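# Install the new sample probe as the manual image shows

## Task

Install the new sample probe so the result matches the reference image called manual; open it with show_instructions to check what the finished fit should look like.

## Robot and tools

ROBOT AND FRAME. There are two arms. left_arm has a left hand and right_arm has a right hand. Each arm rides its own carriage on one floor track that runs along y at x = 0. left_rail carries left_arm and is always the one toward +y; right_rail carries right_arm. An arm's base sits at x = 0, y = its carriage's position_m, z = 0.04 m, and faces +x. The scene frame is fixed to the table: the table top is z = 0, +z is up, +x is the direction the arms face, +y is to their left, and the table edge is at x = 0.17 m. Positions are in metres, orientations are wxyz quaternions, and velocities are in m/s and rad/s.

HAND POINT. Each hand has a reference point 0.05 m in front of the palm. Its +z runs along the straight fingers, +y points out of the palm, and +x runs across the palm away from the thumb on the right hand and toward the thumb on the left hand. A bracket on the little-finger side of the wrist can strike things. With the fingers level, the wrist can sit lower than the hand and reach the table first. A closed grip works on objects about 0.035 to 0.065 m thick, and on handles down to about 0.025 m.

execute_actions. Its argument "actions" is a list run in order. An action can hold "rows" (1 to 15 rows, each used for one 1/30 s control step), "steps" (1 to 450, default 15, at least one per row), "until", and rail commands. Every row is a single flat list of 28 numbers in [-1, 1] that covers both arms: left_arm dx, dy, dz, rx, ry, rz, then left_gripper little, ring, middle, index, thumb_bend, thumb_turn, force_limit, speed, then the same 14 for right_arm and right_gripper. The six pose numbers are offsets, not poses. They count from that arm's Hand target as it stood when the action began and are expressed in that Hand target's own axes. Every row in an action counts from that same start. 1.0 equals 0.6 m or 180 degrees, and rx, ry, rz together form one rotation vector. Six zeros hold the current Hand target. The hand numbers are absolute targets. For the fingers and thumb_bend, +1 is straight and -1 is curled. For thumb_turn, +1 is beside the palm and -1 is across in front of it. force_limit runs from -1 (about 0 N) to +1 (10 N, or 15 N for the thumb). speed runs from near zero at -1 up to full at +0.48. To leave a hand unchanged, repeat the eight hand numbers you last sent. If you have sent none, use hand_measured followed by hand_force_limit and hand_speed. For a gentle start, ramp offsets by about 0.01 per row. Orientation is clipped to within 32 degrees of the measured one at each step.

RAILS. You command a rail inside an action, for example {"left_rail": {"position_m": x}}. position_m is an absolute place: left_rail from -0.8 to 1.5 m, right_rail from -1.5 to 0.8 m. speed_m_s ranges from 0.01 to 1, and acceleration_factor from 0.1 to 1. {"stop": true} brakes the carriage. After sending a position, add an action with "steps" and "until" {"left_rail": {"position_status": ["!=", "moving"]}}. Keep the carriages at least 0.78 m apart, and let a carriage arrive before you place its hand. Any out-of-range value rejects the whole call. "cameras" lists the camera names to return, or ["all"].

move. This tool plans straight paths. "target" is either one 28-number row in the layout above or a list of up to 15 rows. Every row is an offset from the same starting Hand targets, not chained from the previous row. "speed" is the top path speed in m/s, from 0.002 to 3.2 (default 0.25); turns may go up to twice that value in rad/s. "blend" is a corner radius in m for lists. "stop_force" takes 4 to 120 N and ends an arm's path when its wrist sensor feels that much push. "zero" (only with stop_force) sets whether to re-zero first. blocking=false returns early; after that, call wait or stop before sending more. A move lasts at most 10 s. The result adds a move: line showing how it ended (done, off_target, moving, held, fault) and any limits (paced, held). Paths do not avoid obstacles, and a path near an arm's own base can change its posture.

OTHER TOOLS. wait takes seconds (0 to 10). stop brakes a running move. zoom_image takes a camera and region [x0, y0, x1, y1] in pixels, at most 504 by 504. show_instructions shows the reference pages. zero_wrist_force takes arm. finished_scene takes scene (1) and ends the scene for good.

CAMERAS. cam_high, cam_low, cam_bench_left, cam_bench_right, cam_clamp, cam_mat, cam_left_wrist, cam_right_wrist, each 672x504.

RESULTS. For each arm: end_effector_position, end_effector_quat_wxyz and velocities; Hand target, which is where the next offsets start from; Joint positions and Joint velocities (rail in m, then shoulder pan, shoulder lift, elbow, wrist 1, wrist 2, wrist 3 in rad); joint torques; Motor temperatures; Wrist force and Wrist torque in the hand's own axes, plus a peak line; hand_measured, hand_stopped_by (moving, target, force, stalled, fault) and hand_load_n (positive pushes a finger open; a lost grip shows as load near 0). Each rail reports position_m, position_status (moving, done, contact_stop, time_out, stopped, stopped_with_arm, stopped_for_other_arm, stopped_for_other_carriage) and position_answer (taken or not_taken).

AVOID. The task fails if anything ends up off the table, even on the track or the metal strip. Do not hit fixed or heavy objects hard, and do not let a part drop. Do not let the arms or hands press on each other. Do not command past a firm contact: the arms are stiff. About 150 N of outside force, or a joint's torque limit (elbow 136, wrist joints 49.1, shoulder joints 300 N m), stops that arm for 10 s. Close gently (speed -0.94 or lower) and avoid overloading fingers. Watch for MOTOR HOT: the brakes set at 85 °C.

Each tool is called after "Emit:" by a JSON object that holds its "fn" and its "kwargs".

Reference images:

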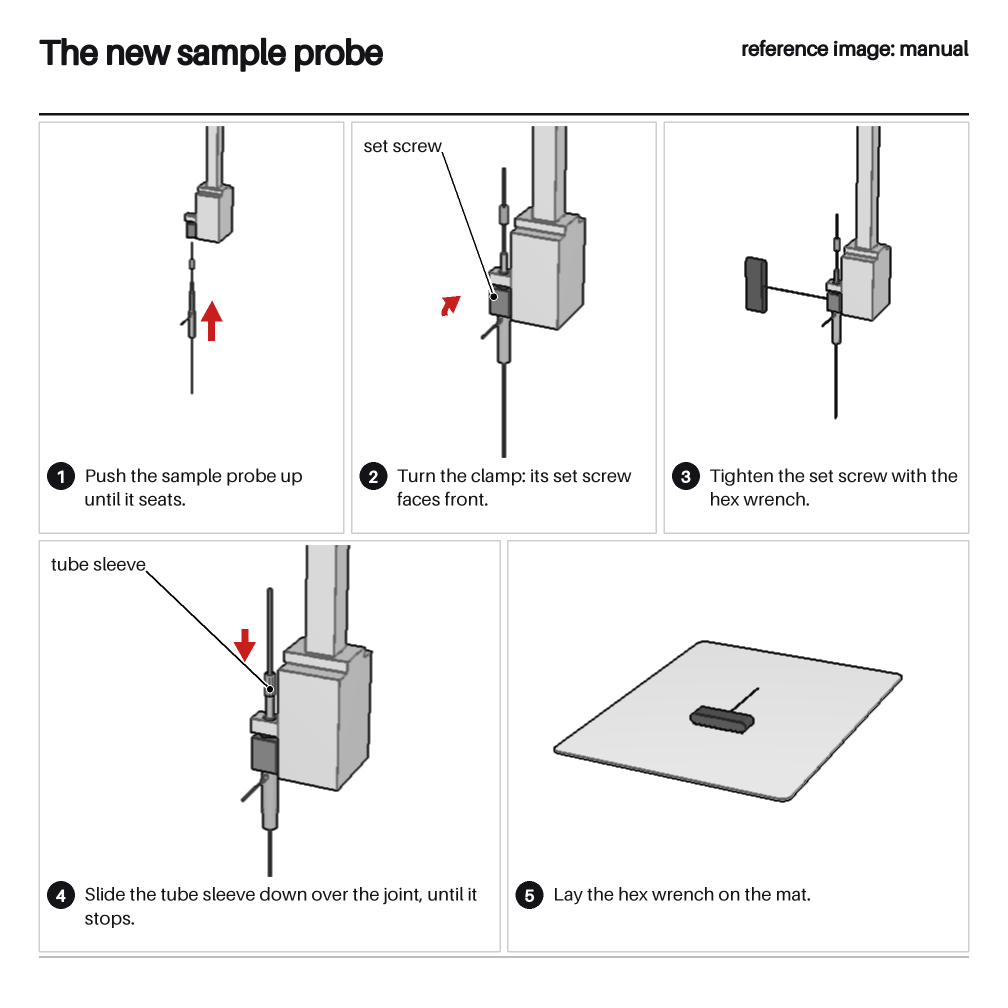

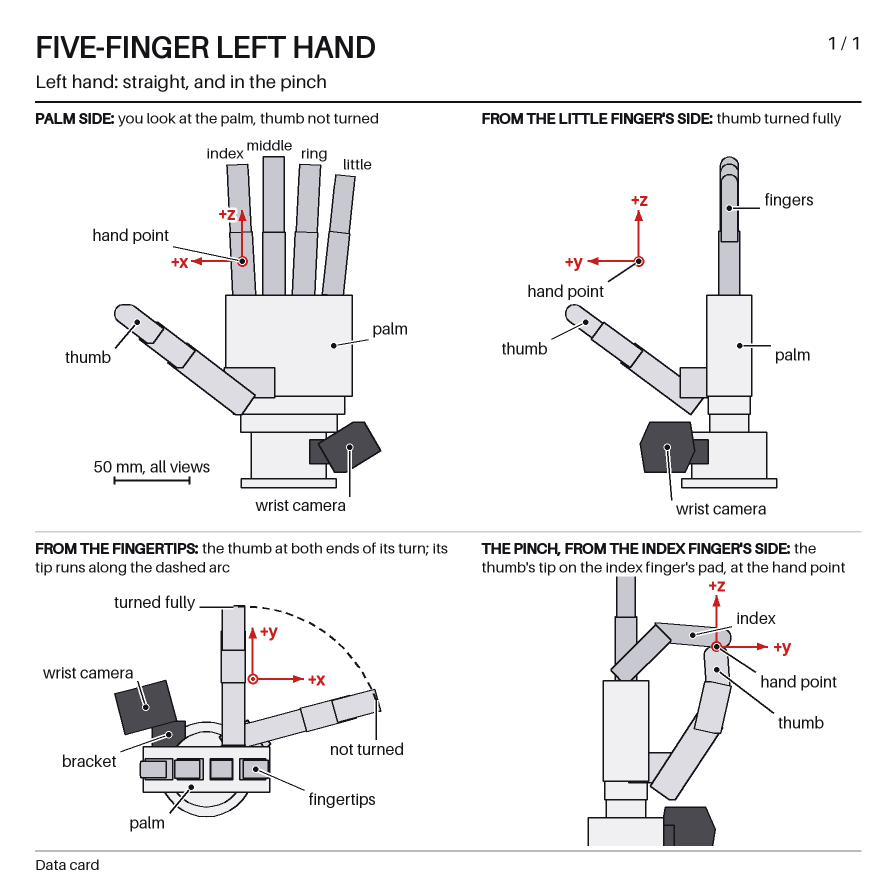

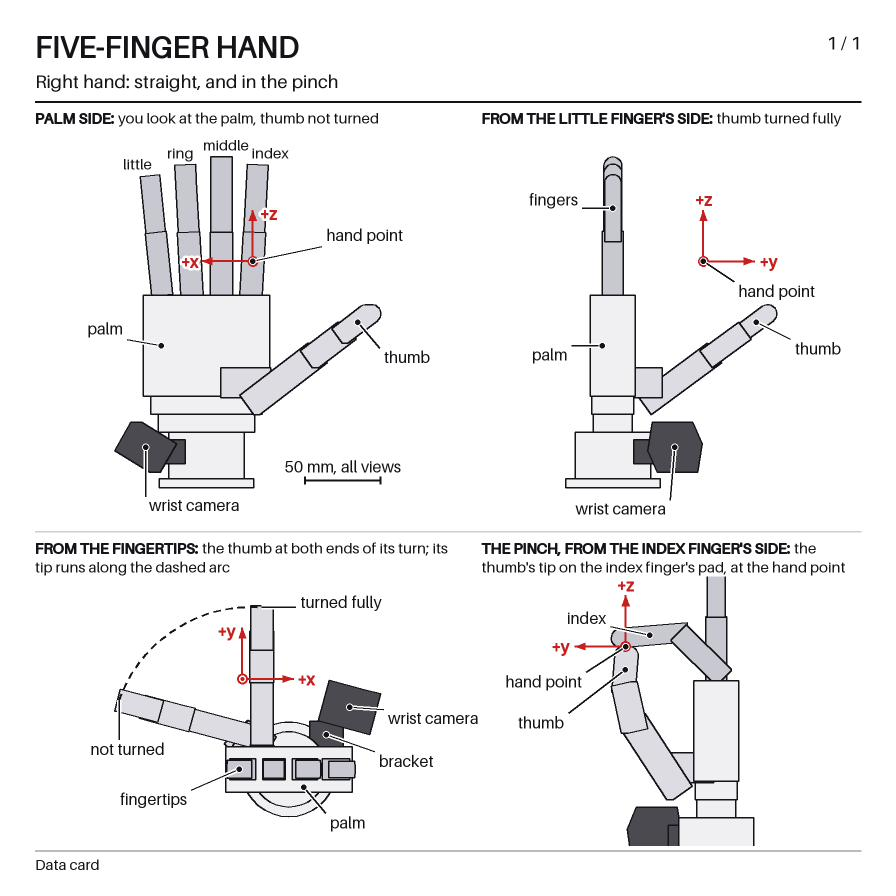

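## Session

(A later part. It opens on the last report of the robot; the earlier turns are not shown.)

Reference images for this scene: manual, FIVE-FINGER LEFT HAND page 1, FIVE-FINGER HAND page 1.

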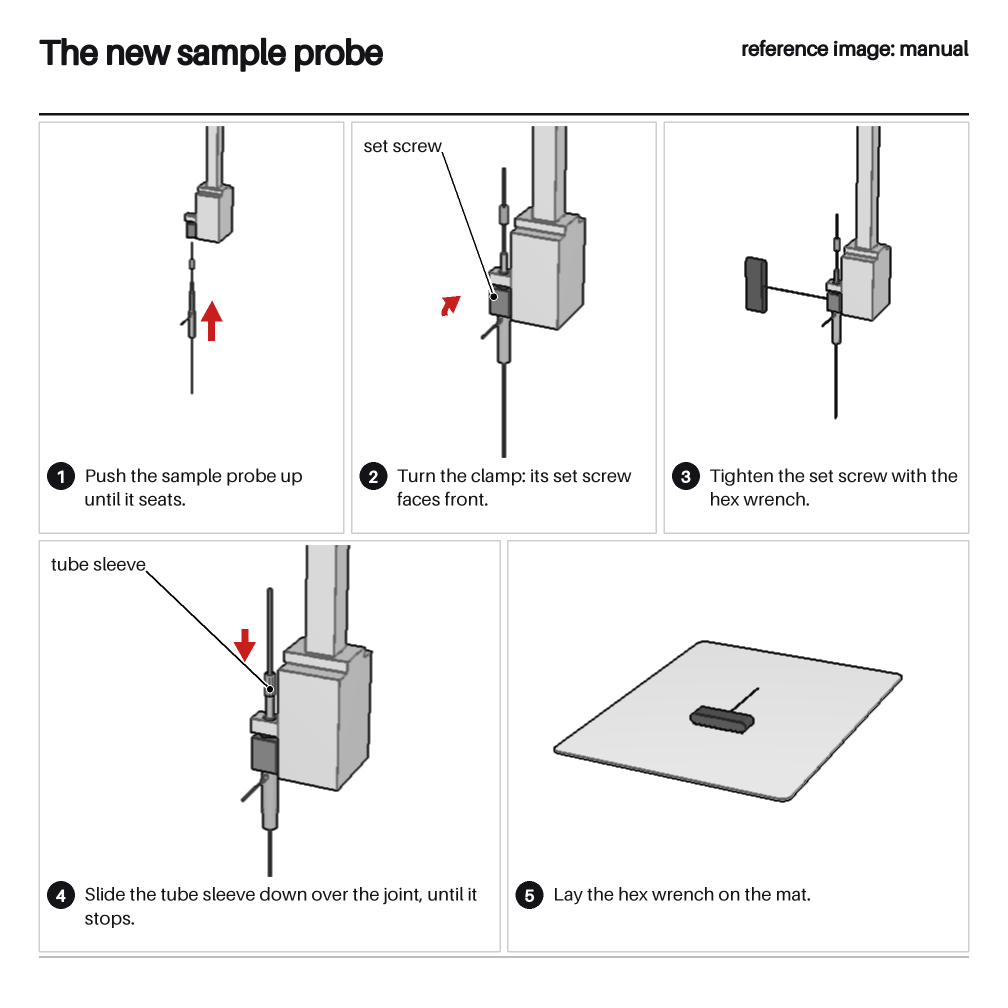

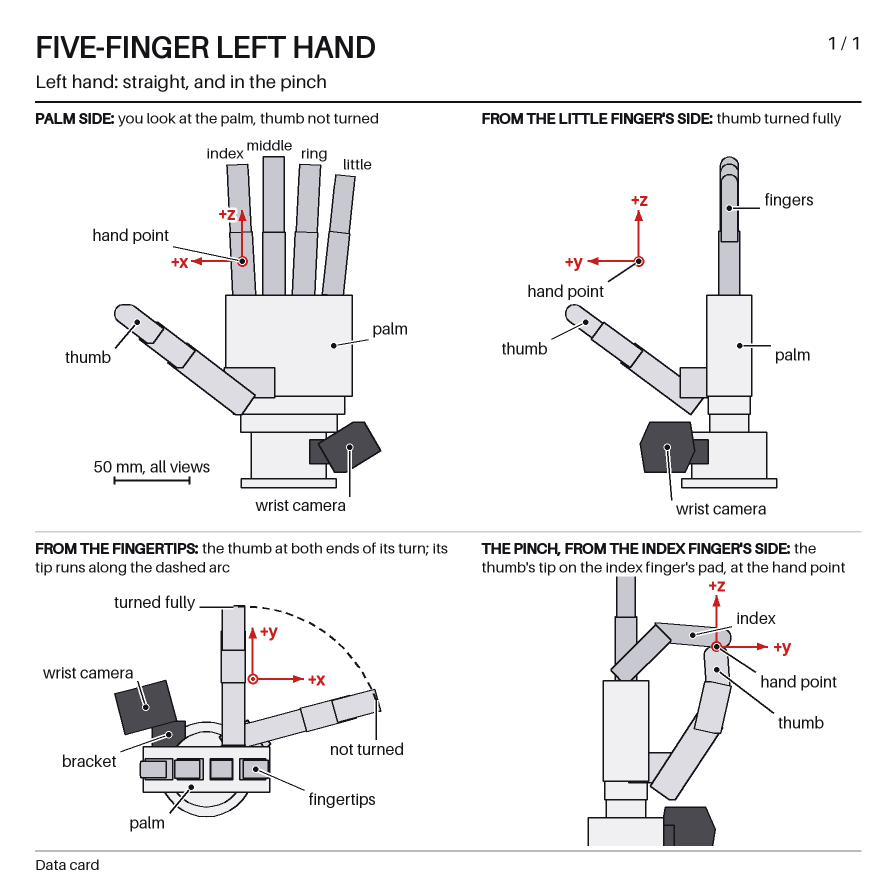

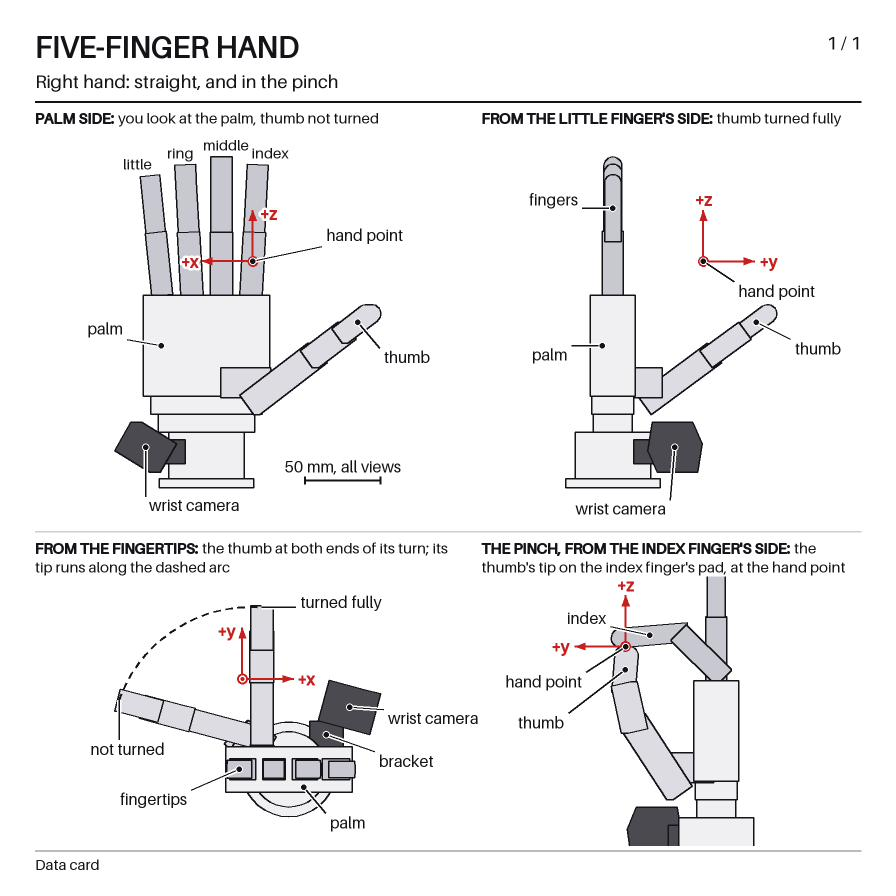

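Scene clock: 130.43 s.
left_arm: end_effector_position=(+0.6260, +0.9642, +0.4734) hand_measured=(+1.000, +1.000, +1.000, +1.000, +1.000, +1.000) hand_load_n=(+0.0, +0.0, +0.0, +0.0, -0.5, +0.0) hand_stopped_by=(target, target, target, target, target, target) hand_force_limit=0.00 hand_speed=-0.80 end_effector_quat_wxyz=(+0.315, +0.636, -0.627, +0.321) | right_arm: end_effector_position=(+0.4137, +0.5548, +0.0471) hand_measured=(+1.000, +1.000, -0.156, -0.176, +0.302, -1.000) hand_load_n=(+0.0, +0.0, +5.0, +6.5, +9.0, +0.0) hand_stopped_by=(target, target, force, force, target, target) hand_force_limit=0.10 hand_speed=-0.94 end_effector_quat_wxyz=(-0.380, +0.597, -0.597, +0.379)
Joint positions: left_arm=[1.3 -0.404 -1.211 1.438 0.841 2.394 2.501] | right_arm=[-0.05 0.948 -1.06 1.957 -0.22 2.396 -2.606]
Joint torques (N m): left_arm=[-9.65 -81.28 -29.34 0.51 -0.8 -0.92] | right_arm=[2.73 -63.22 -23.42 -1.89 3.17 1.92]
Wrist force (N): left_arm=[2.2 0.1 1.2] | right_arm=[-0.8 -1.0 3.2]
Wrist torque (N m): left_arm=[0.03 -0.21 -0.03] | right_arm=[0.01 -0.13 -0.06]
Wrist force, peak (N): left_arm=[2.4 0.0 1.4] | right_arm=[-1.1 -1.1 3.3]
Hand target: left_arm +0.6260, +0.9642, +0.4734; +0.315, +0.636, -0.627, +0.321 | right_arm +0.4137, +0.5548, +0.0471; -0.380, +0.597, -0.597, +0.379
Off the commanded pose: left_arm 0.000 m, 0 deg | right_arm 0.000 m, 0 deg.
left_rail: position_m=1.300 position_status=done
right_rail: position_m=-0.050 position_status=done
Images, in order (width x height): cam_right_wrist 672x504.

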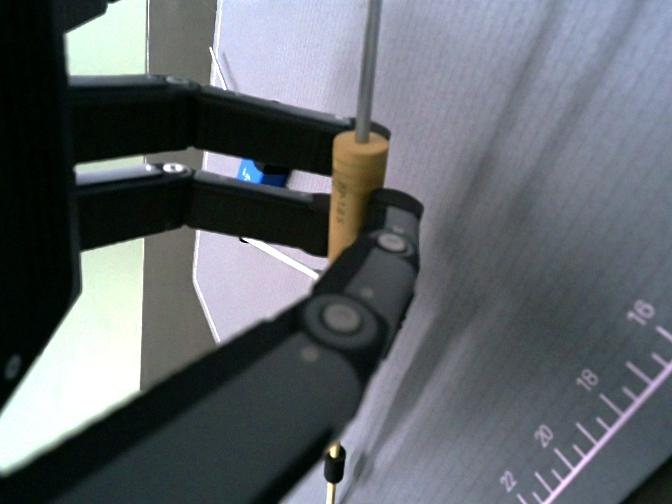

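Emit:
{"fn": "move", "kwargs": {"target": [0,0,0,0,0,0,1,1,1,1,1,1,0,-0.8, 0.0417,-0.5254,-0.3443,0,0,0,1,1,-0.85,-0.6,0.3,-1,0.1,-0.94], "speed": 0.15}}

Emit:
{"fn": "execute_actions", "kwargs": {"actions": [{"right_rail":{"position_m":-0.8,"speed_m_s":0.5,"acceleration_factor":0.4},"steps":300,"until":{"right_rail":{"position_status":["!=","moving"]}}}], "cameras": ["cam_right_wrist","cam_high"]}}

Scene clock: 134.00 s.
left_arm: end_effector_position=(+0.6260, +0.9642, +0.4734) hand_measured=(+1.000, +1.000, +1.000, +1.000, +1.000, +1.000) hand_load_n=(-0.5, +0.0, +0.0, +0.0, +0.0, +0.0) hand_stopped_by=(target, target, target, target, target, target) hand_force_limit=0.00 hand_speed=-0.80 end_effector_quat_wxyz=(+0.315, +0.636, -0.627, +0.321) | right_arm: end_effector_position=(+0.3606, +0.5293, +0.4201) hand_measured=(+1.000, +1.000, -0.156, -0.176, +0.302, -1.000) hand_load_n=(+0.0, +0.0, +5.5, +6.5, +9.5, +0.5) hand_stopped_by=(target, target, force, force, target, target) hand_force_limit=0.10 hand_speed=-0.94 end_effector_quat_wxyz=(-0.380, +0.597, -0.597, +0.379)
Joint positions: left_arm=[1.3 -0.404 -1.211 1.438 0.841 2.394 2.501] | right_arm=[-0.05 1.001 -1.461 1.729 0.448 2.437 -2.555]
Joint torques (N m): left_arm=[-11.21 -78.73 -28.99 0.4 -1.09 -1.2] | right_arm=[11.97 -54.12 -48.78 4.91 4.57 3.37]
Wrist force (N): left_arm=[1.7 -0.1 1.1] | right_arm=[-0.8 -1.1 2.0]
Wrist torque (N m): left_arm=[0.02 -0.14 -0.06] | right_arm=[0.03 -0.06 -0.30]
Wrist force, peak (N): left_arm=[2.4 0.2 1.1] | right_arm=[-1.1 -0.3 3.8]
Hand target: left_arm +0.6260, +0.9642, +0.4734; +0.315, +0.636, -0.627, +0.321 | right_arm +0.3606, +0.5293, +0.4202; -0.380, +0.597, -0.597, +0.379
Off the commanded pose: left_arm 0.000 m, 0 deg | right_arm 0.000 m, 0 deg.
left_rail: position_m=1.300 position_status=done
right_rail: position_m=-0.050 position_status=done
move: done

Scene clock: 136.67 s.
left_arm: end_effector_position=(+0.6260, +0.9642, +0.4734) hand_measured=(+1.000, +1.000, +1.000, +1.000, +1.000, +1.000) hand_load_n=(+0.0, +0.0, +0.0, +0.0, +0.0, +0.0) hand_stopped_by=(target, target, target, target, target, target) hand_force_limit=0.00 hand_speed=-0.80 end_effector_quat_wxyz=(+0.315, +0.636, -0.627, +0.321) | right_arm: end_effector_position=(+0.3606, -0.2207, +0.4202) hand_measured=(+1.000, +1.000, -0.156, -0.176, +0.302, -1.000) hand_load_n=(+0.0, +0.0, +5.5, +6.5, +9.5, +0.0) hand_stopped_by=(target, target, force, force, target, target) hand_force_limit=0.10 hand_speed=-0.94 end_effector_quat_wxyz=(-0.380, +0.597, -0.597, +0.379)
Joint positions: left_arm=[1.3 -0.404 -1.211 1.438 0.841 2.394 2.501] | right_arm=[-0.8 1.001 -1.462 1.729 0.448 2.437 -2.555]
Joint torques (N m): left_arm=[-10.15 -77.27 -30.2 0.21 -1.04 -1.78] | right_arm=[3.78 -41.74 -41.24 3.36 2.38 3.25]
Wrist force (N): left_arm=[2.2 -0.1 1.1] | right_arm=[-1.1 -1.2 2.3]
Wrist torque (N m): left_arm=[0.02 -0.21 -0.03] | right_arm=[-0.01 -0.03 -0.32]
Wrist force, peak (N): left_arm=[2.2 -0.3 1.5] | right_arm=[-1.7 -1.3 2.5]
Hand target: left_arm +0.6260, +0.9642, +0.4734; +0.315, +0.636, -0.627, +0.321 | right_arm +0.3606, -0.2207, +0.4202; -0.380, +0.597, -0.597, +0.379
Off the commanded pose: left_arm 0.000 m, 0 deg | right_arm 0.000 m, 0 deg.
left_rail: position_m=1.300 position_status=done
right_rail: position_m=-0.800 speed_m_s=0.50 position_status=done
Images, in order (width x height): cam_high 672x504, cam_right_wrist 672x504.

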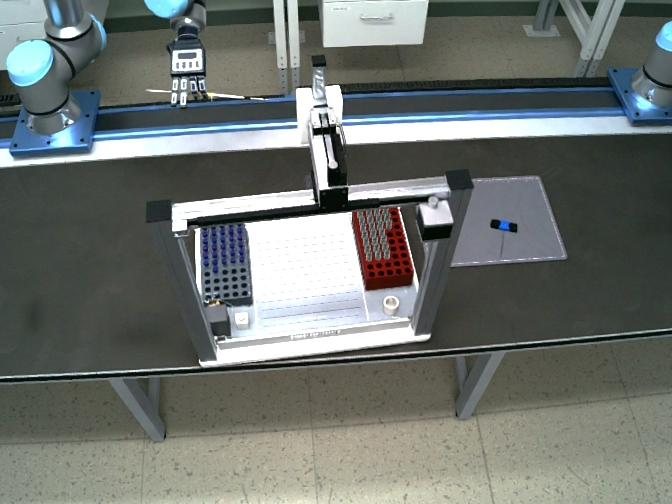

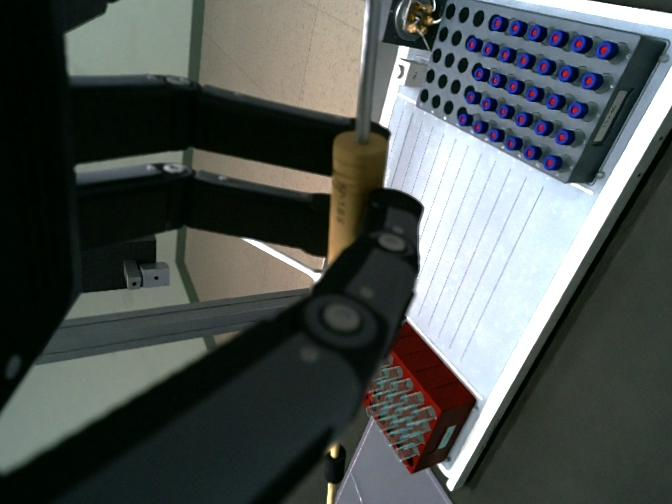

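Emit:
{"fn": "execute_actions", "kwargs": {"actions": [{"left_rail":{"position_m":0.65,"speed_m_s":0.6,"acceleration_factor":0.5},"steps":300,"until":{"left_rail":{"position_status":["!=","moving"]}}}]}}

Emit:
{"fn": "move", "kwargs": {"target": [0,0,0,0,0,0,1,1,1,1,1,1,0,-0.8, 0,-0.0574,0.0836,-0.2808,-0.4408,0.2808,1,1,-0.85,-0.6,0.3,-1,0.1,-0.94], "speed": 0.2, "cameras": ["cam_right_wrist","cam_left_wrist","cam_clamp","cam_high"]}}

Scene clock: 139.10 s.
left_arm: end_effector_position=(+0.6259, +0.3142, +0.4734) hand_measured=(+1.000, +1.000, +1.000, +1.000, +1.000, +1.000) hand_load_n=(+0.0, +0.0, +0.0, +0.0, +0.0, +0.0) hand_stopped_by=(target, target, target, target, target, target) hand_force_limit=0.00 hand_speed=-0.80 end_effector_quat_wxyz=(+0.315, +0.636, -0.627, +0.321) | right_arm: end_effector_position=(+0.3606, -0.2207, +0.4202) hand_measured=(+1.000, +1.000, -0.156, -0.176, +0.302, -1.000) hand_load_n=(+0.0, +0.0, +5.5, +6.5, +9.0, +0.5) hand_stopped_by=(target, target, force, force, target, target) hand_force_limit=0.10 hand_speed=-0.94 end_effector_quat_wxyz=(-0.380, +0.597, -0.597, +0.379)
Joint positions: left_arm=[0.65 -0.404 -1.211 1.438 0.841 2.394 2.501] | right_arm=[-0.8 1.001 -1.462 1.729 0.448 2.437 -2.555]
Joint torques (N m): left_arm=[13.49 -71.22 -30.23 2.27 -0.91 -1.93] | right_arm=[-1.51 -36.95 -46.86 1.67 0.33 2.83]
Wrist force (N): left_arm=[1.9 0.2 1.3] | right_arm=[-0.8 -1.4 2.2]
Wrist torque (N m): left_arm=[0.04 -0.16 -0.05] | right_arm=[-0.03 -0.07 -0.30]
Wrist force, peak (N): left_arm=[2.9 0.3 1.9] | right_arm=[-1.2 -1.5 2.3]
Hand target: left_arm +0.6260, +0.3142, +0.4734; +0.315, +0.636, -0.627, +0.321 | right_arm +0.3606, -0.2207, +0.4202; -0.380, +0.597, -0.597, +0.379
Off the commanded pose: left_arm 0.000 m, 0 deg | right_arm 0.000 m, 0 deg.
left_rail: position_m=0.650 speed_m_s=0.60 position_status=done
right_rail: position_m=-0.800 speed_m_s=0.50 position_status=done

Scene clock: 144.60 s.
left_arm: end_effector_position=(+0.6260, +0.3142, +0.4734) hand_measured=(+1.000, +1.000, +1.000, +1.000, +1.000, +1.000) hand_load_n=(+0.0, +0.0, +0.0, +0.0, +0.0, +0.0) hand_stopped_by=(target, target, target, target, target, target) hand_force_limit=0.00 hand_speed=-0.80 end_effector_quat_wxyz=(+0.315, +0.636, -0.627, +0.321) | right_arm: end_effector_position=(+0.4206, -0.2207, +0.4301) hand_measured=(+1.000, +1.000, -0.156, -0.176, +0.302, -1.000) hand_load_n=(+0.0, +0.0, +5.5, +6.5, +9.0, -0.5) hand_stopped_by=(target, target, force, force, target, target) hand_force_limit=0.10 hand_speed=-0.94 end_effector_quat_wxyz=(+0.500, -0.499, +0.500, +0.501)
Joint positions: left_arm=[0.65 -0.404 -1.211 1.438 0.841 2.394 2.501] | right_arm=[-0.8 0.267 -1.463 2.038 -0.581 0.267 -1.563]
Joint torques (N m): left_arm=[13.94 -62 -31.3 5 -1.15 -1.73] | right_arm=[11.94 -51.9 -31.31 -4.5 3.57 3.49]
Wrist force (N): left_arm=[2.2 -0.2 1.2] | right_arm=[-2.1 -0.2 2.9]
Wrist torque (N m): left_arm=[0.00 -0.21 -0.02] | right_arm=[-0.27 -0.25 -0.27]
Wrist force, peak (N): left_arm=[2.4 0.2 1.7] | right_arm=[-2.3 -0.3 3.0]
Hand target: left_arm +0.6260, +0.3142, +0.4734; +0.315, +0.636, -0.627, +0.321 | right_arm +0.4206, -0.2207, +0.4301; +0.500, -0.499, +0.500, +0.501
Off the commanded pose: left_arm 0.000 m, 0 deg | right_arm 0.000 m, 0 deg.
left_rail: position_m=0.650 speed_m_s=0.60 position_status=done
right_rail: position_m=-0.800 speed_m_s=0.50 position_status=done
move: done
Images, in order (width x height): cam_high 672x504, cam_clamp 672x504, cam_left_wrist 672x504, cam_right_wrist 672x504.

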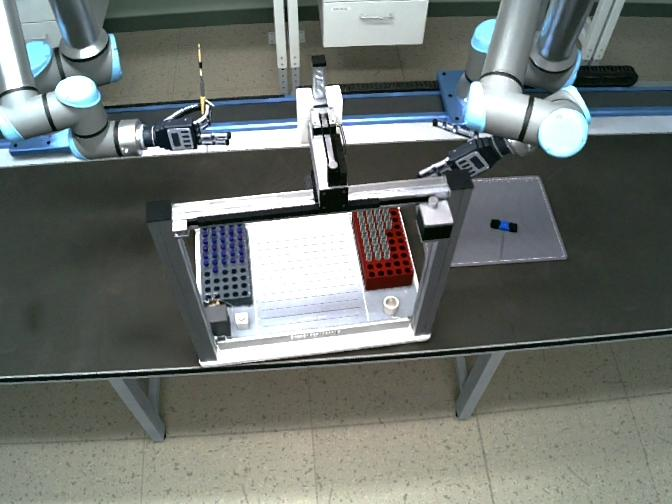

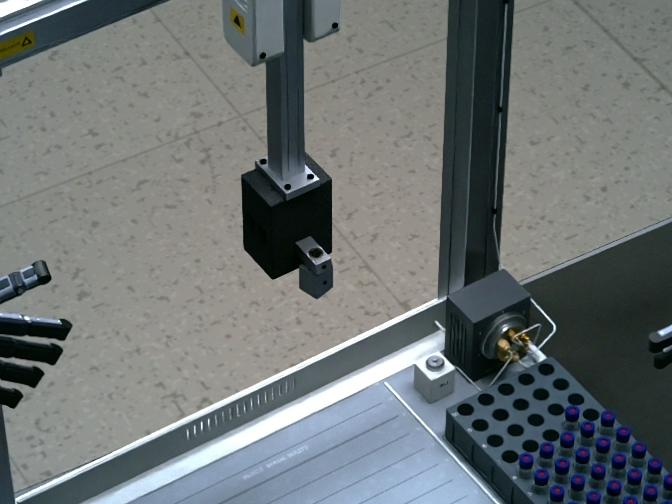

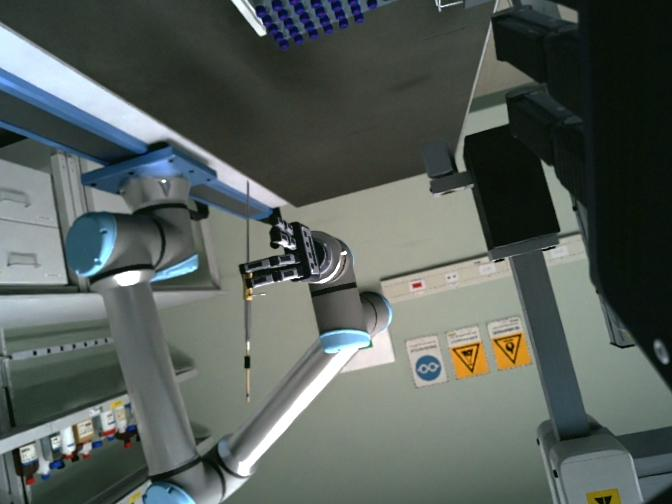

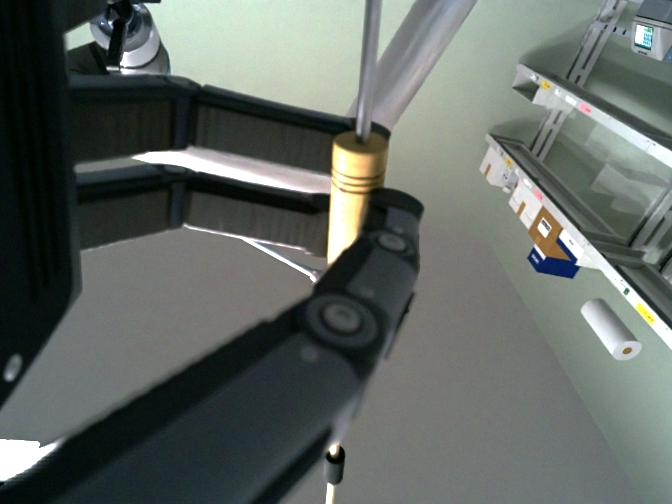

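Emit:
{"fn": "zoom_image", "kwargs": {"camera": "cam_left_wrist", "region": [180, 170, 420, 410]}}

Emit:
{"fn": "zoom_image", "kwargs": {"camera": "cam_left_wrist", "region": [420, 110, 600, 290]}}

Scaled by 2.100 from the camera's 672x504 image, which has a finer 960x720 frame.

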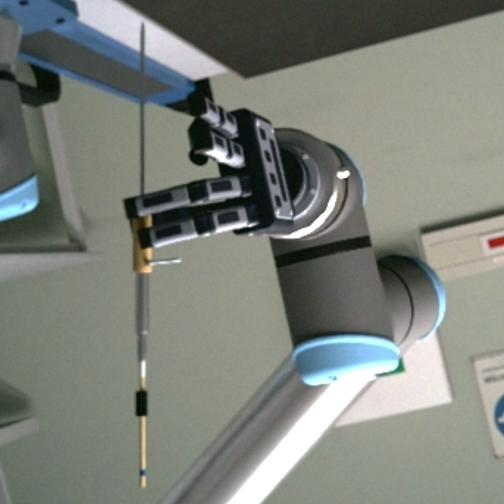

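Scaled by 2.800 from the camera's 672x504 image, which has a finer 960x720 frame.

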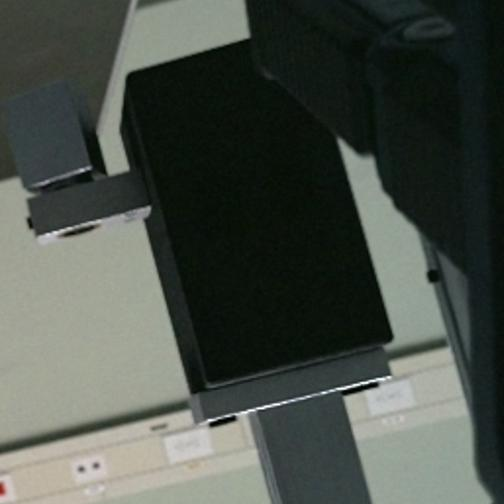

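Emit:
{"fn": "move", "kwargs": {"target": [0,0,0,0,0,0,1,1,1,1,1,1,0,-0.8, 0.2168,-0.0667,0.2845,0,0,0.0589,1,1,-0.85,-0.6,0.3,-1,0.1,-0.94], "speed": 0.2, "cameras": ["cam_left_wrist","cam_clamp","cam_low"]}}

Emit:
{"fn": "zoom_image", "kwargs": {"camera": "cam_left_wrist", "region": [200, 80, 500, 350]}}

Scene clock: 148.07 s.
left_arm: end_effector_position=(+0.6260, +0.3142, +0.4734) hand_measured=(+1.000, +1.000, +1.000, +1.000, +1.000, +1.000) hand_load_n=(+0.0, +0.0, +0.0, +0.0, +0.0, +0.0) hand_stopped_by=(target, target, target, target, target, target) hand_force_limit=0.00 hand_speed=-0.80 end_effector_quat_wxyz=(+0.315, +0.636, -0.627, +0.321) | right_arm: end_effector_position=(+0.4603, -0.0498, +0.3002) hand_measured=(+1.000, +1.000, -0.156, -0.176, +0.302, -1.000) hand_load_n=(+0.0, +0.0, +5.5, +6.5, +9.0, +0.0) hand_stopped_by=(target, target, force, force, target, target) hand_force_limit=0.10 hand_speed=-0.94 end_effector_quat_wxyz=(+0.451, -0.451, +0.544, +0.545)
Joint positions: left_arm=[0.65 -0.404 -1.211 1.438 0.841 2.394 2.501] | right_arm=[-0.8 0.505 -1.117 1.877 -0.762 0.505 -1.38]
Joint torques (N m): left_arm=[13.14 -61.75 -31.41 5.13 -0.96 -1.88] | right_arm=[12.98 -54.67 -40.31 -4.82 3.97 3.49]
Wrist force (N): left_arm=[2.0 -0.1 1.1] | right_arm=[-1.9 0.1 3.2]
Wrist torque (N m): left_arm=[0.00 -0.18 -0.04] | right_arm=[-0.21 -0.25 -0.15]
Wrist force, peak (N): left_arm=[2.5 0.1 1.1] | right_arm=[-1.2 -0.1 4.1]
Hand target: left_arm +0.6260, +0.3142, +0.4734; +0.315, +0.636, -0.627, +0.321 | right_arm +0.4603, -0.0498, +0.3002; +0.451, -0.451, +0.544, +0.545
Off the commanded pose: left_arm 0.000 m, 0 deg | right_arm 0.000 m, 0 deg.
left_rail: position_m=0.650 speed_m_s=0.60 position_status=done
right_rail: position_m=-0.800 speed_m_s=0.50 position_status=done
move: done
Images, in order (width x height): cam_low 672x504, cam_clamp 672x504, cam_left_wrist 672x504.

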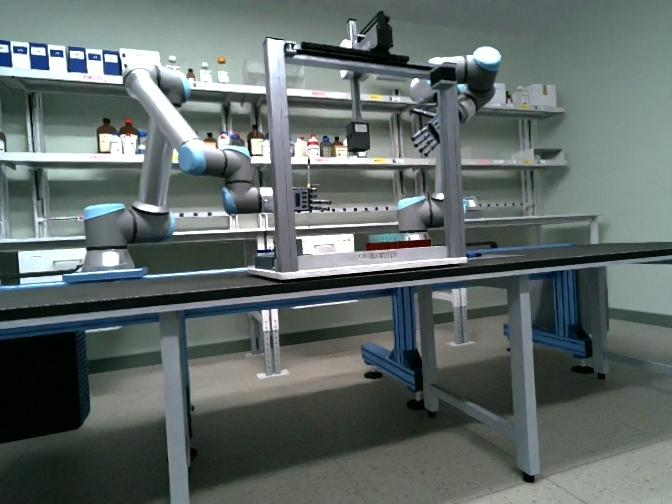

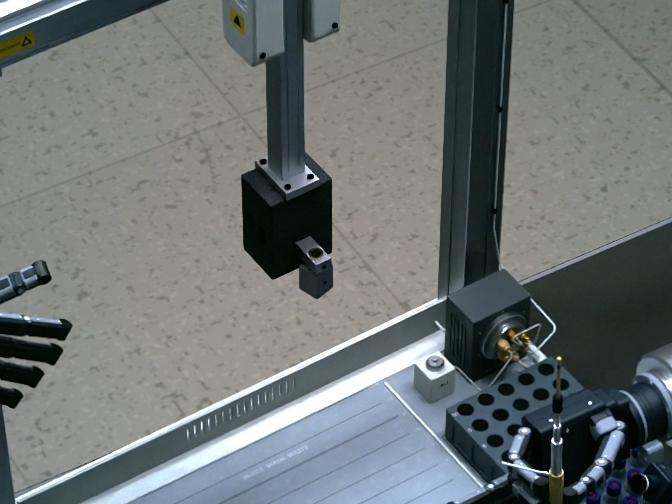

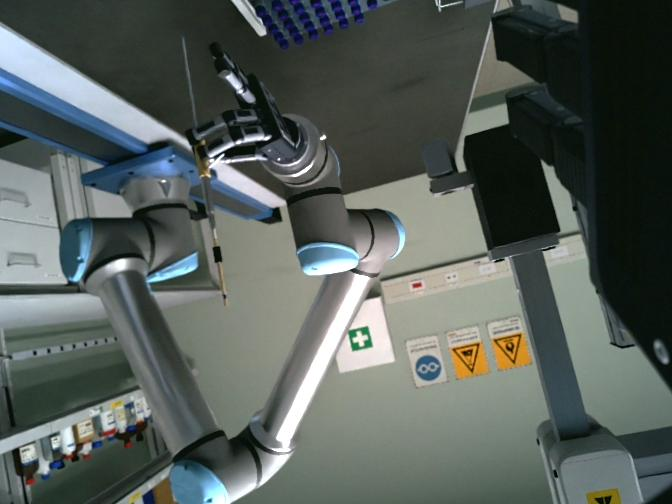

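Scaled by 1.680 from the camera's 672x504 image, which has a finer 960x720 frame.

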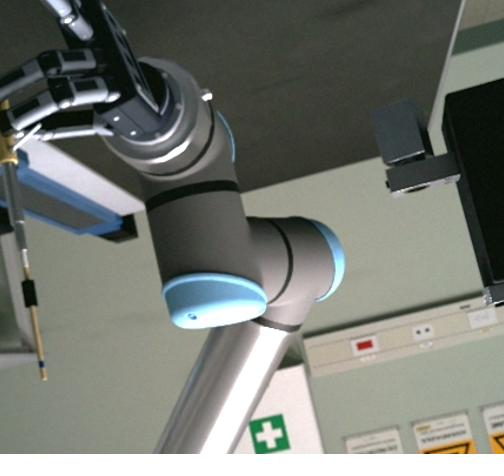

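Emit:
{"fn": "move", "kwargs": {"target": [0,0,0,0,0,0,1,1,1,1,1,1,0,-0.8, 0.0554,-0.2478,0.1333,0,0,0,1,1,-0.85,-0.6,0.3,-1,0.1,-0.94], "speed": 0.15, "cameras": ["cam_left_wrist","cam_clamp","cam_low"]}}

Emit:
{"fn": "zoom_image", "kwargs": {"camera": "cam_clamp", "region": [250, 210, 504, 504]}}

Scene clock: 150.13 s.
left_arm: end_effector_position=(+0.6260, +0.3142, +0.4734) hand_measured=(+1.000, +1.000, +1.000, +1.000, +1.000, +1.000) hand_load_n=(+0.0, +0.0, +0.0, +0.0, +0.0, +0.0) hand_stopped_by=(target, target, target, target, target, target) hand_force_limit=0.00 hand_speed=-0.80 end_effector_quat_wxyz=(+0.315, +0.636, -0.627, +0.321) | right_arm: end_effector_position=(+0.6001, +0.0303, +0.2399) hand_measured=(+1.000, +1.000, -0.156, -0.176, +0.302, -1.000) hand_load_n=(+0.0, +0.0, +5.5, +6.5, +9.0, +0.0) hand_stopped_by=(target, target, force, force, target, target) hand_force_limit=0.10 hand_speed=-0.94 end_effector_quat_wxyz=(+0.451, -0.451, +0.544, +0.545)
Joint positions: left_arm=[0.65 -0.404 -1.211 1.438 0.841 2.394 2.501] | right_arm=[-0.8 0.508 -0.851 1.541 -0.693 0.508 -1.38]
Joint torques (N m): left_arm=[11.91 -60.11 -32.2 5.02 -1.06 -1.49] | right_arm=[11.7 -70.42 -43 2.56 3.53 -4.2]
Wrist force (N): left_arm=[2.3 -0.1 1.0] | right_arm=[-2.0 0.4 3.1]
Wrist torque (N m): left_arm=[0.02 -0.25 -0.02] | right_arm=[-0.17 -0.16 0.06]
Wrist force, peak (N): left_arm=[2.2 -0.1 1.5] | right_arm=[-1.8 -0.3 3.5]
Hand target: left_arm +0.6260, +0.3142, +0.4734; +0.315, +0.636, -0.627, +0.321 | right_arm +0.6001, +0.0303, +0.2399; +0.451, -0.451, +0.544, +0.545
Off the commanded pose: left_arm 0.000 m, 0 deg | right_arm 0.000 m, 0 deg.
left_rail: position_m=0.650 speed_m_s=0.60 position_status=done
right_rail: position_m=-0.800 speed_m_s=0.50 position_status=done
move: done
Images, in order (width x height): cam_low 672x504, cam_clamp 672x504, cam_left_wrist 672x504.

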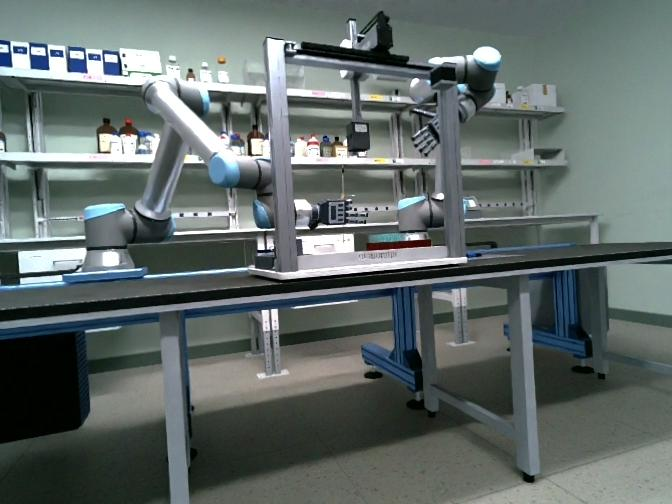

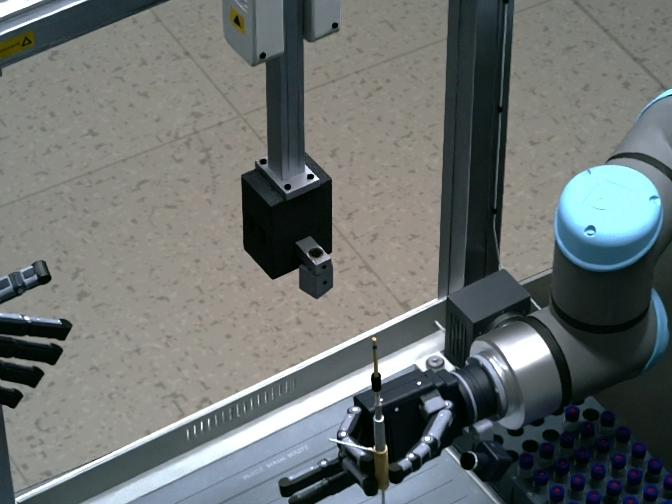

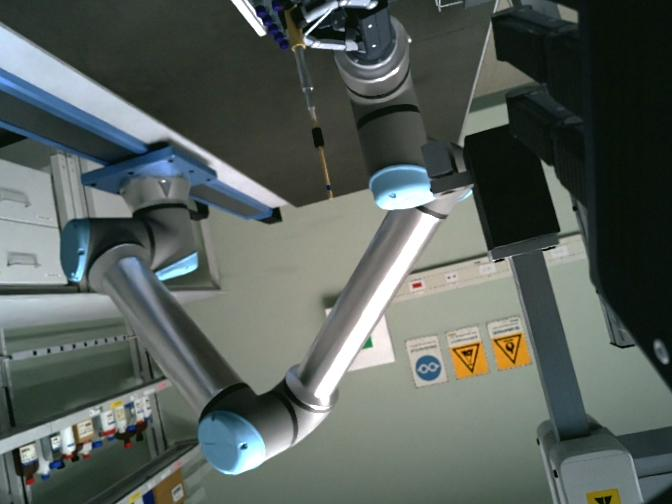

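Scaled by 1.714 from the camera's 672x504 image, which has a finer 960x720 frame.

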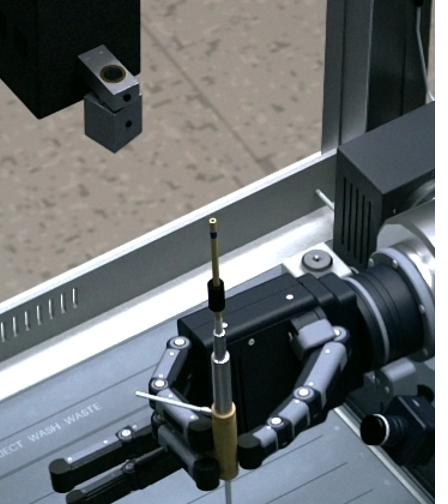

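Emit:
{"fn": "zoom_image", "kwargs": {"camera": "cam_left_wrist", "region": [240, 0, 400, 210]}}

Emit:
{"fn": "zoom_image", "kwargs": {"camera": "cam_clamp", "region": [310, 320, 440, 504]}}

Emit:
{"fn": "zoom_image", "kwargs": {"camera": "cam_clamp", "region": [230, 0, 350, 300]}}

Scaled by 2.400 from the camera's 672x504 image, which has a finer 960x720 frame.

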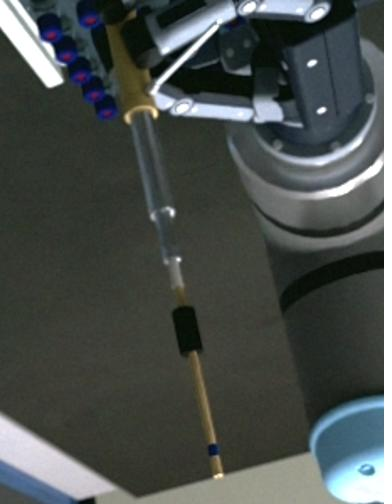

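Scaled by 2.739 from the camera's 672x504 image, which has a finer 960x720 frame.

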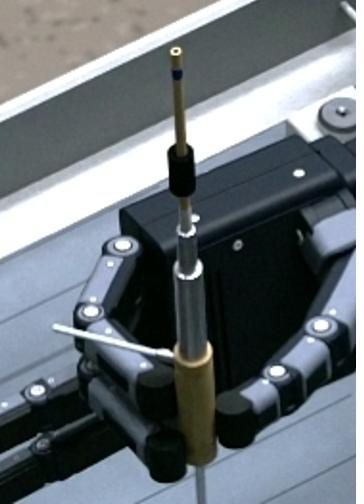

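Scaled by 1.680 from the camera's 672x504 image, which has a finer 960x720 frame.

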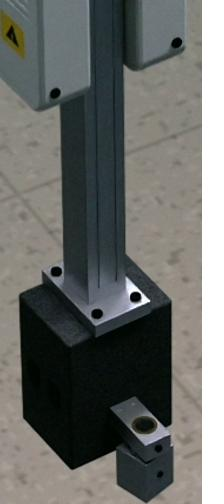

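Emit:
{"fn": "zoom_image", "kwargs": {"camera": "cam_left_wrist", "region": [440, 120, 600, 280]}}

Emit:
{"fn": "zoom_image", "kwargs": {"camera": "cam_left_wrist", "region": [480, 240, 640, 460]}}

Scaled by 3.150 from the camera's 672x504 image, which has a finer 960x720 frame.

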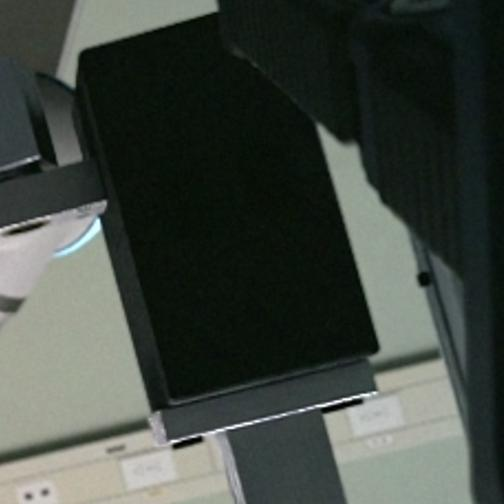

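Scaled by 2.291 from the camera's 672x504 image, which has a finer 960x720 frame.

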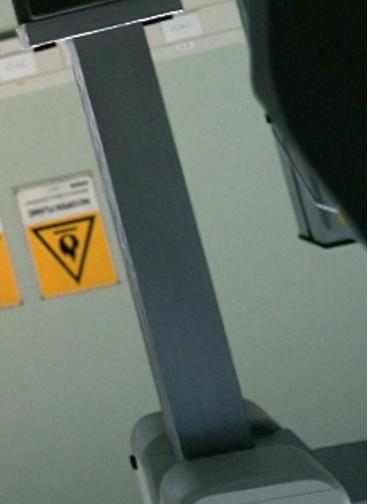

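Emit:
{"fn": "move", "kwargs": {"target": [[0,0,0,0,0,0,1,1,1,1,1,1,0,-0.8, 0.0493,-0.0092,0.01,-0.0054,-0.0289,0.0038,1,1,-0.85,-0.6,0.3,-1,0.1,-0.94],[0,0,0,0,0,0,1,1,1,1,1,1,0,-0.8, 0.0308,-0.1076,0.0283,-0.0054,-0.0289,0.0038,1,1,-0.85,-0.6,0.3,-1,0.1,-0.94]], "speed": 0.08, "cameras": ["cam_left_wrist","cam_clamp","cam_low"]}}

Emit:
{"fn": "zoom_image", "kwargs": {"camera": "cam_clamp", "region": [240, 210, 440, 480]}}

Emit:
{"fn": "zoom_image", "kwargs": {"camera": "cam_left_wrist", "region": [360, 0, 520, 210]}}

Scene clock: 154.70 s.
left_arm: end_effector_position=(+0.6260, +0.3142, +0.4734) hand_measured=(+1.000, +1.000, +1.000, +1.000, +1.000, +1.000) hand_load_n=(+0.0, +0.0, +0.0, +0.0, +0.0, +0.0) hand_stopped_by=(target, target, target, target, target, target) hand_force_limit=0.00 hand_speed=-0.80 end_effector_quat_wxyz=(+0.315, +0.636, -0.627, +0.321) | right_arm: end_effector_position=(+0.6600, +0.0474, +0.2098) hand_measured=(+1.000, +1.000, -0.156, -0.176, +0.302, -1.000) hand_load_n=(+0.0, +0.0, +5.5, +6.5, +9.0, +0.0) hand_stopped_by=(target, target, force, force, target, target) hand_force_limit=0.10 hand_speed=-0.94 end_effector_quat_wxyz=(+0.468, -0.426, +0.521, +0.572)
Joint positions: left_arm=[0.65 -0.404 -1.211 1.438 0.841 2.394 2.501] | right_arm=[-0.8 0.498 -0.743 1.459 -0.91 0.506 -1.2]
Joint torques (N m): left_arm=[11.04 -60.91 -33.53 4.6 -0.87 -1.8] | right_arm=[-9.67 -79.49 -42.34 2.49 -3.35 0.67]
Wrist force (N): left_arm=[1.8 0.2 1.0] | right_arm=[-2.0 0.2 2.8]
Wrist torque (N m): left_arm=[0.06 -0.16 -0.06] | right_arm=[-0.19 -0.18 -0.22]
Wrist force, peak (N): left_arm=[2.4 0.0 1.5] | right_arm=[-3.1 0.4 3.1]
Hand target: left_arm +0.6260, +0.3142, +0.4734; +0.315, +0.636, -0.627, +0.321 | right_arm +0.6601, +0.0474, +0.2098; +0.468, -0.426, +0.521, +0.572
Off the commanded pose: left_arm 0.000 m, 0 deg | right_arm 0.000 m, 0 deg.
left_rail: position_m=0.650 speed_m_s=0.60 position_status=done
right_rail: position_m=-0.800 speed_m_s=0.50 position_status=done
move: done
Images, in order (width x height): cam_low 672x504, cam_clamp 672x504, cam_left_wrist 672x504.

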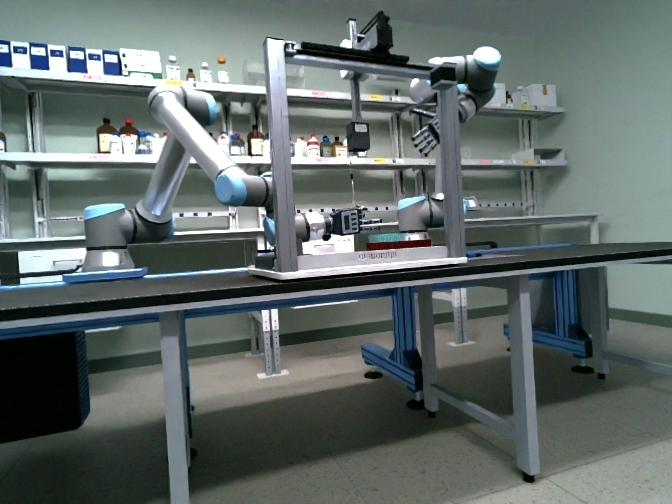

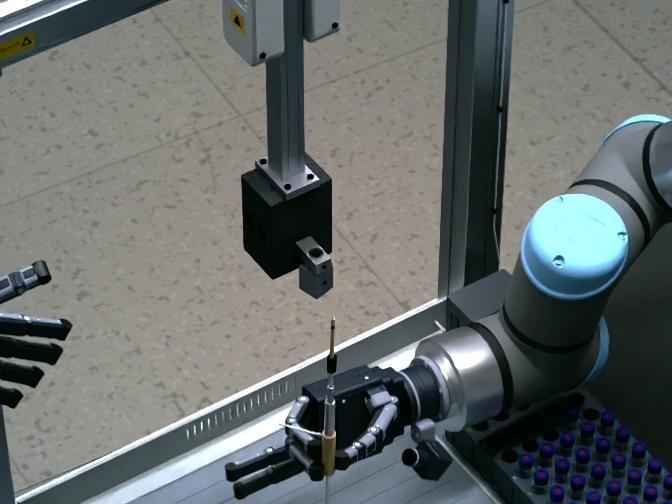

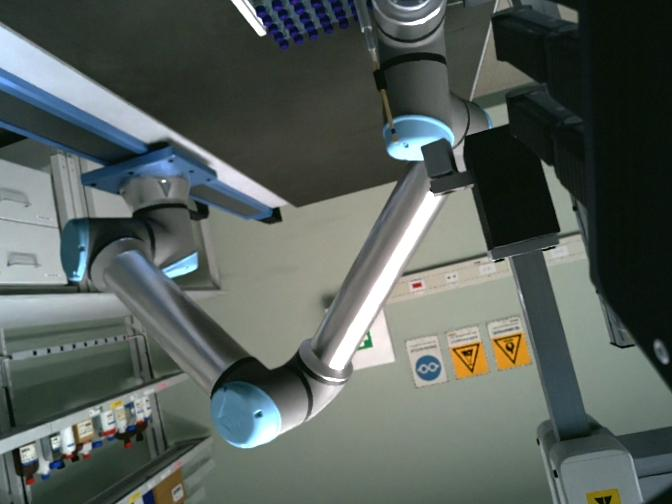

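Scaled by 1.867 from the camera's 672x504 image, which has a finer 960x720 frame.

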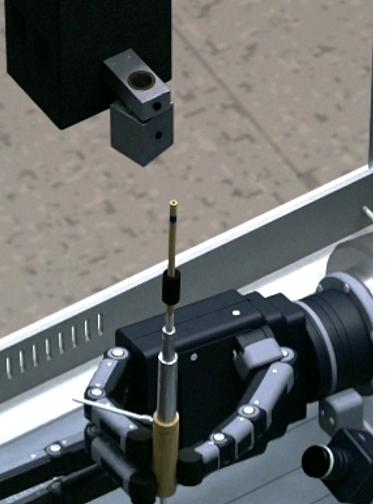

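Scaled by 2.400 from the camera's 672x504 image, which has a finer 960x720 frame.

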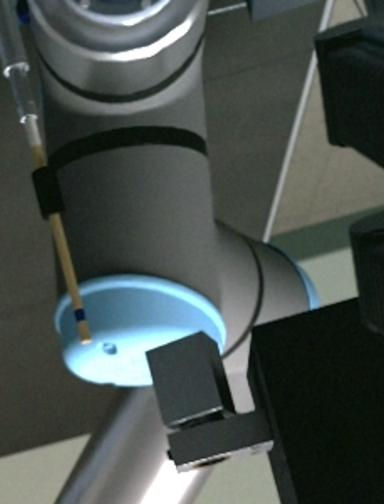

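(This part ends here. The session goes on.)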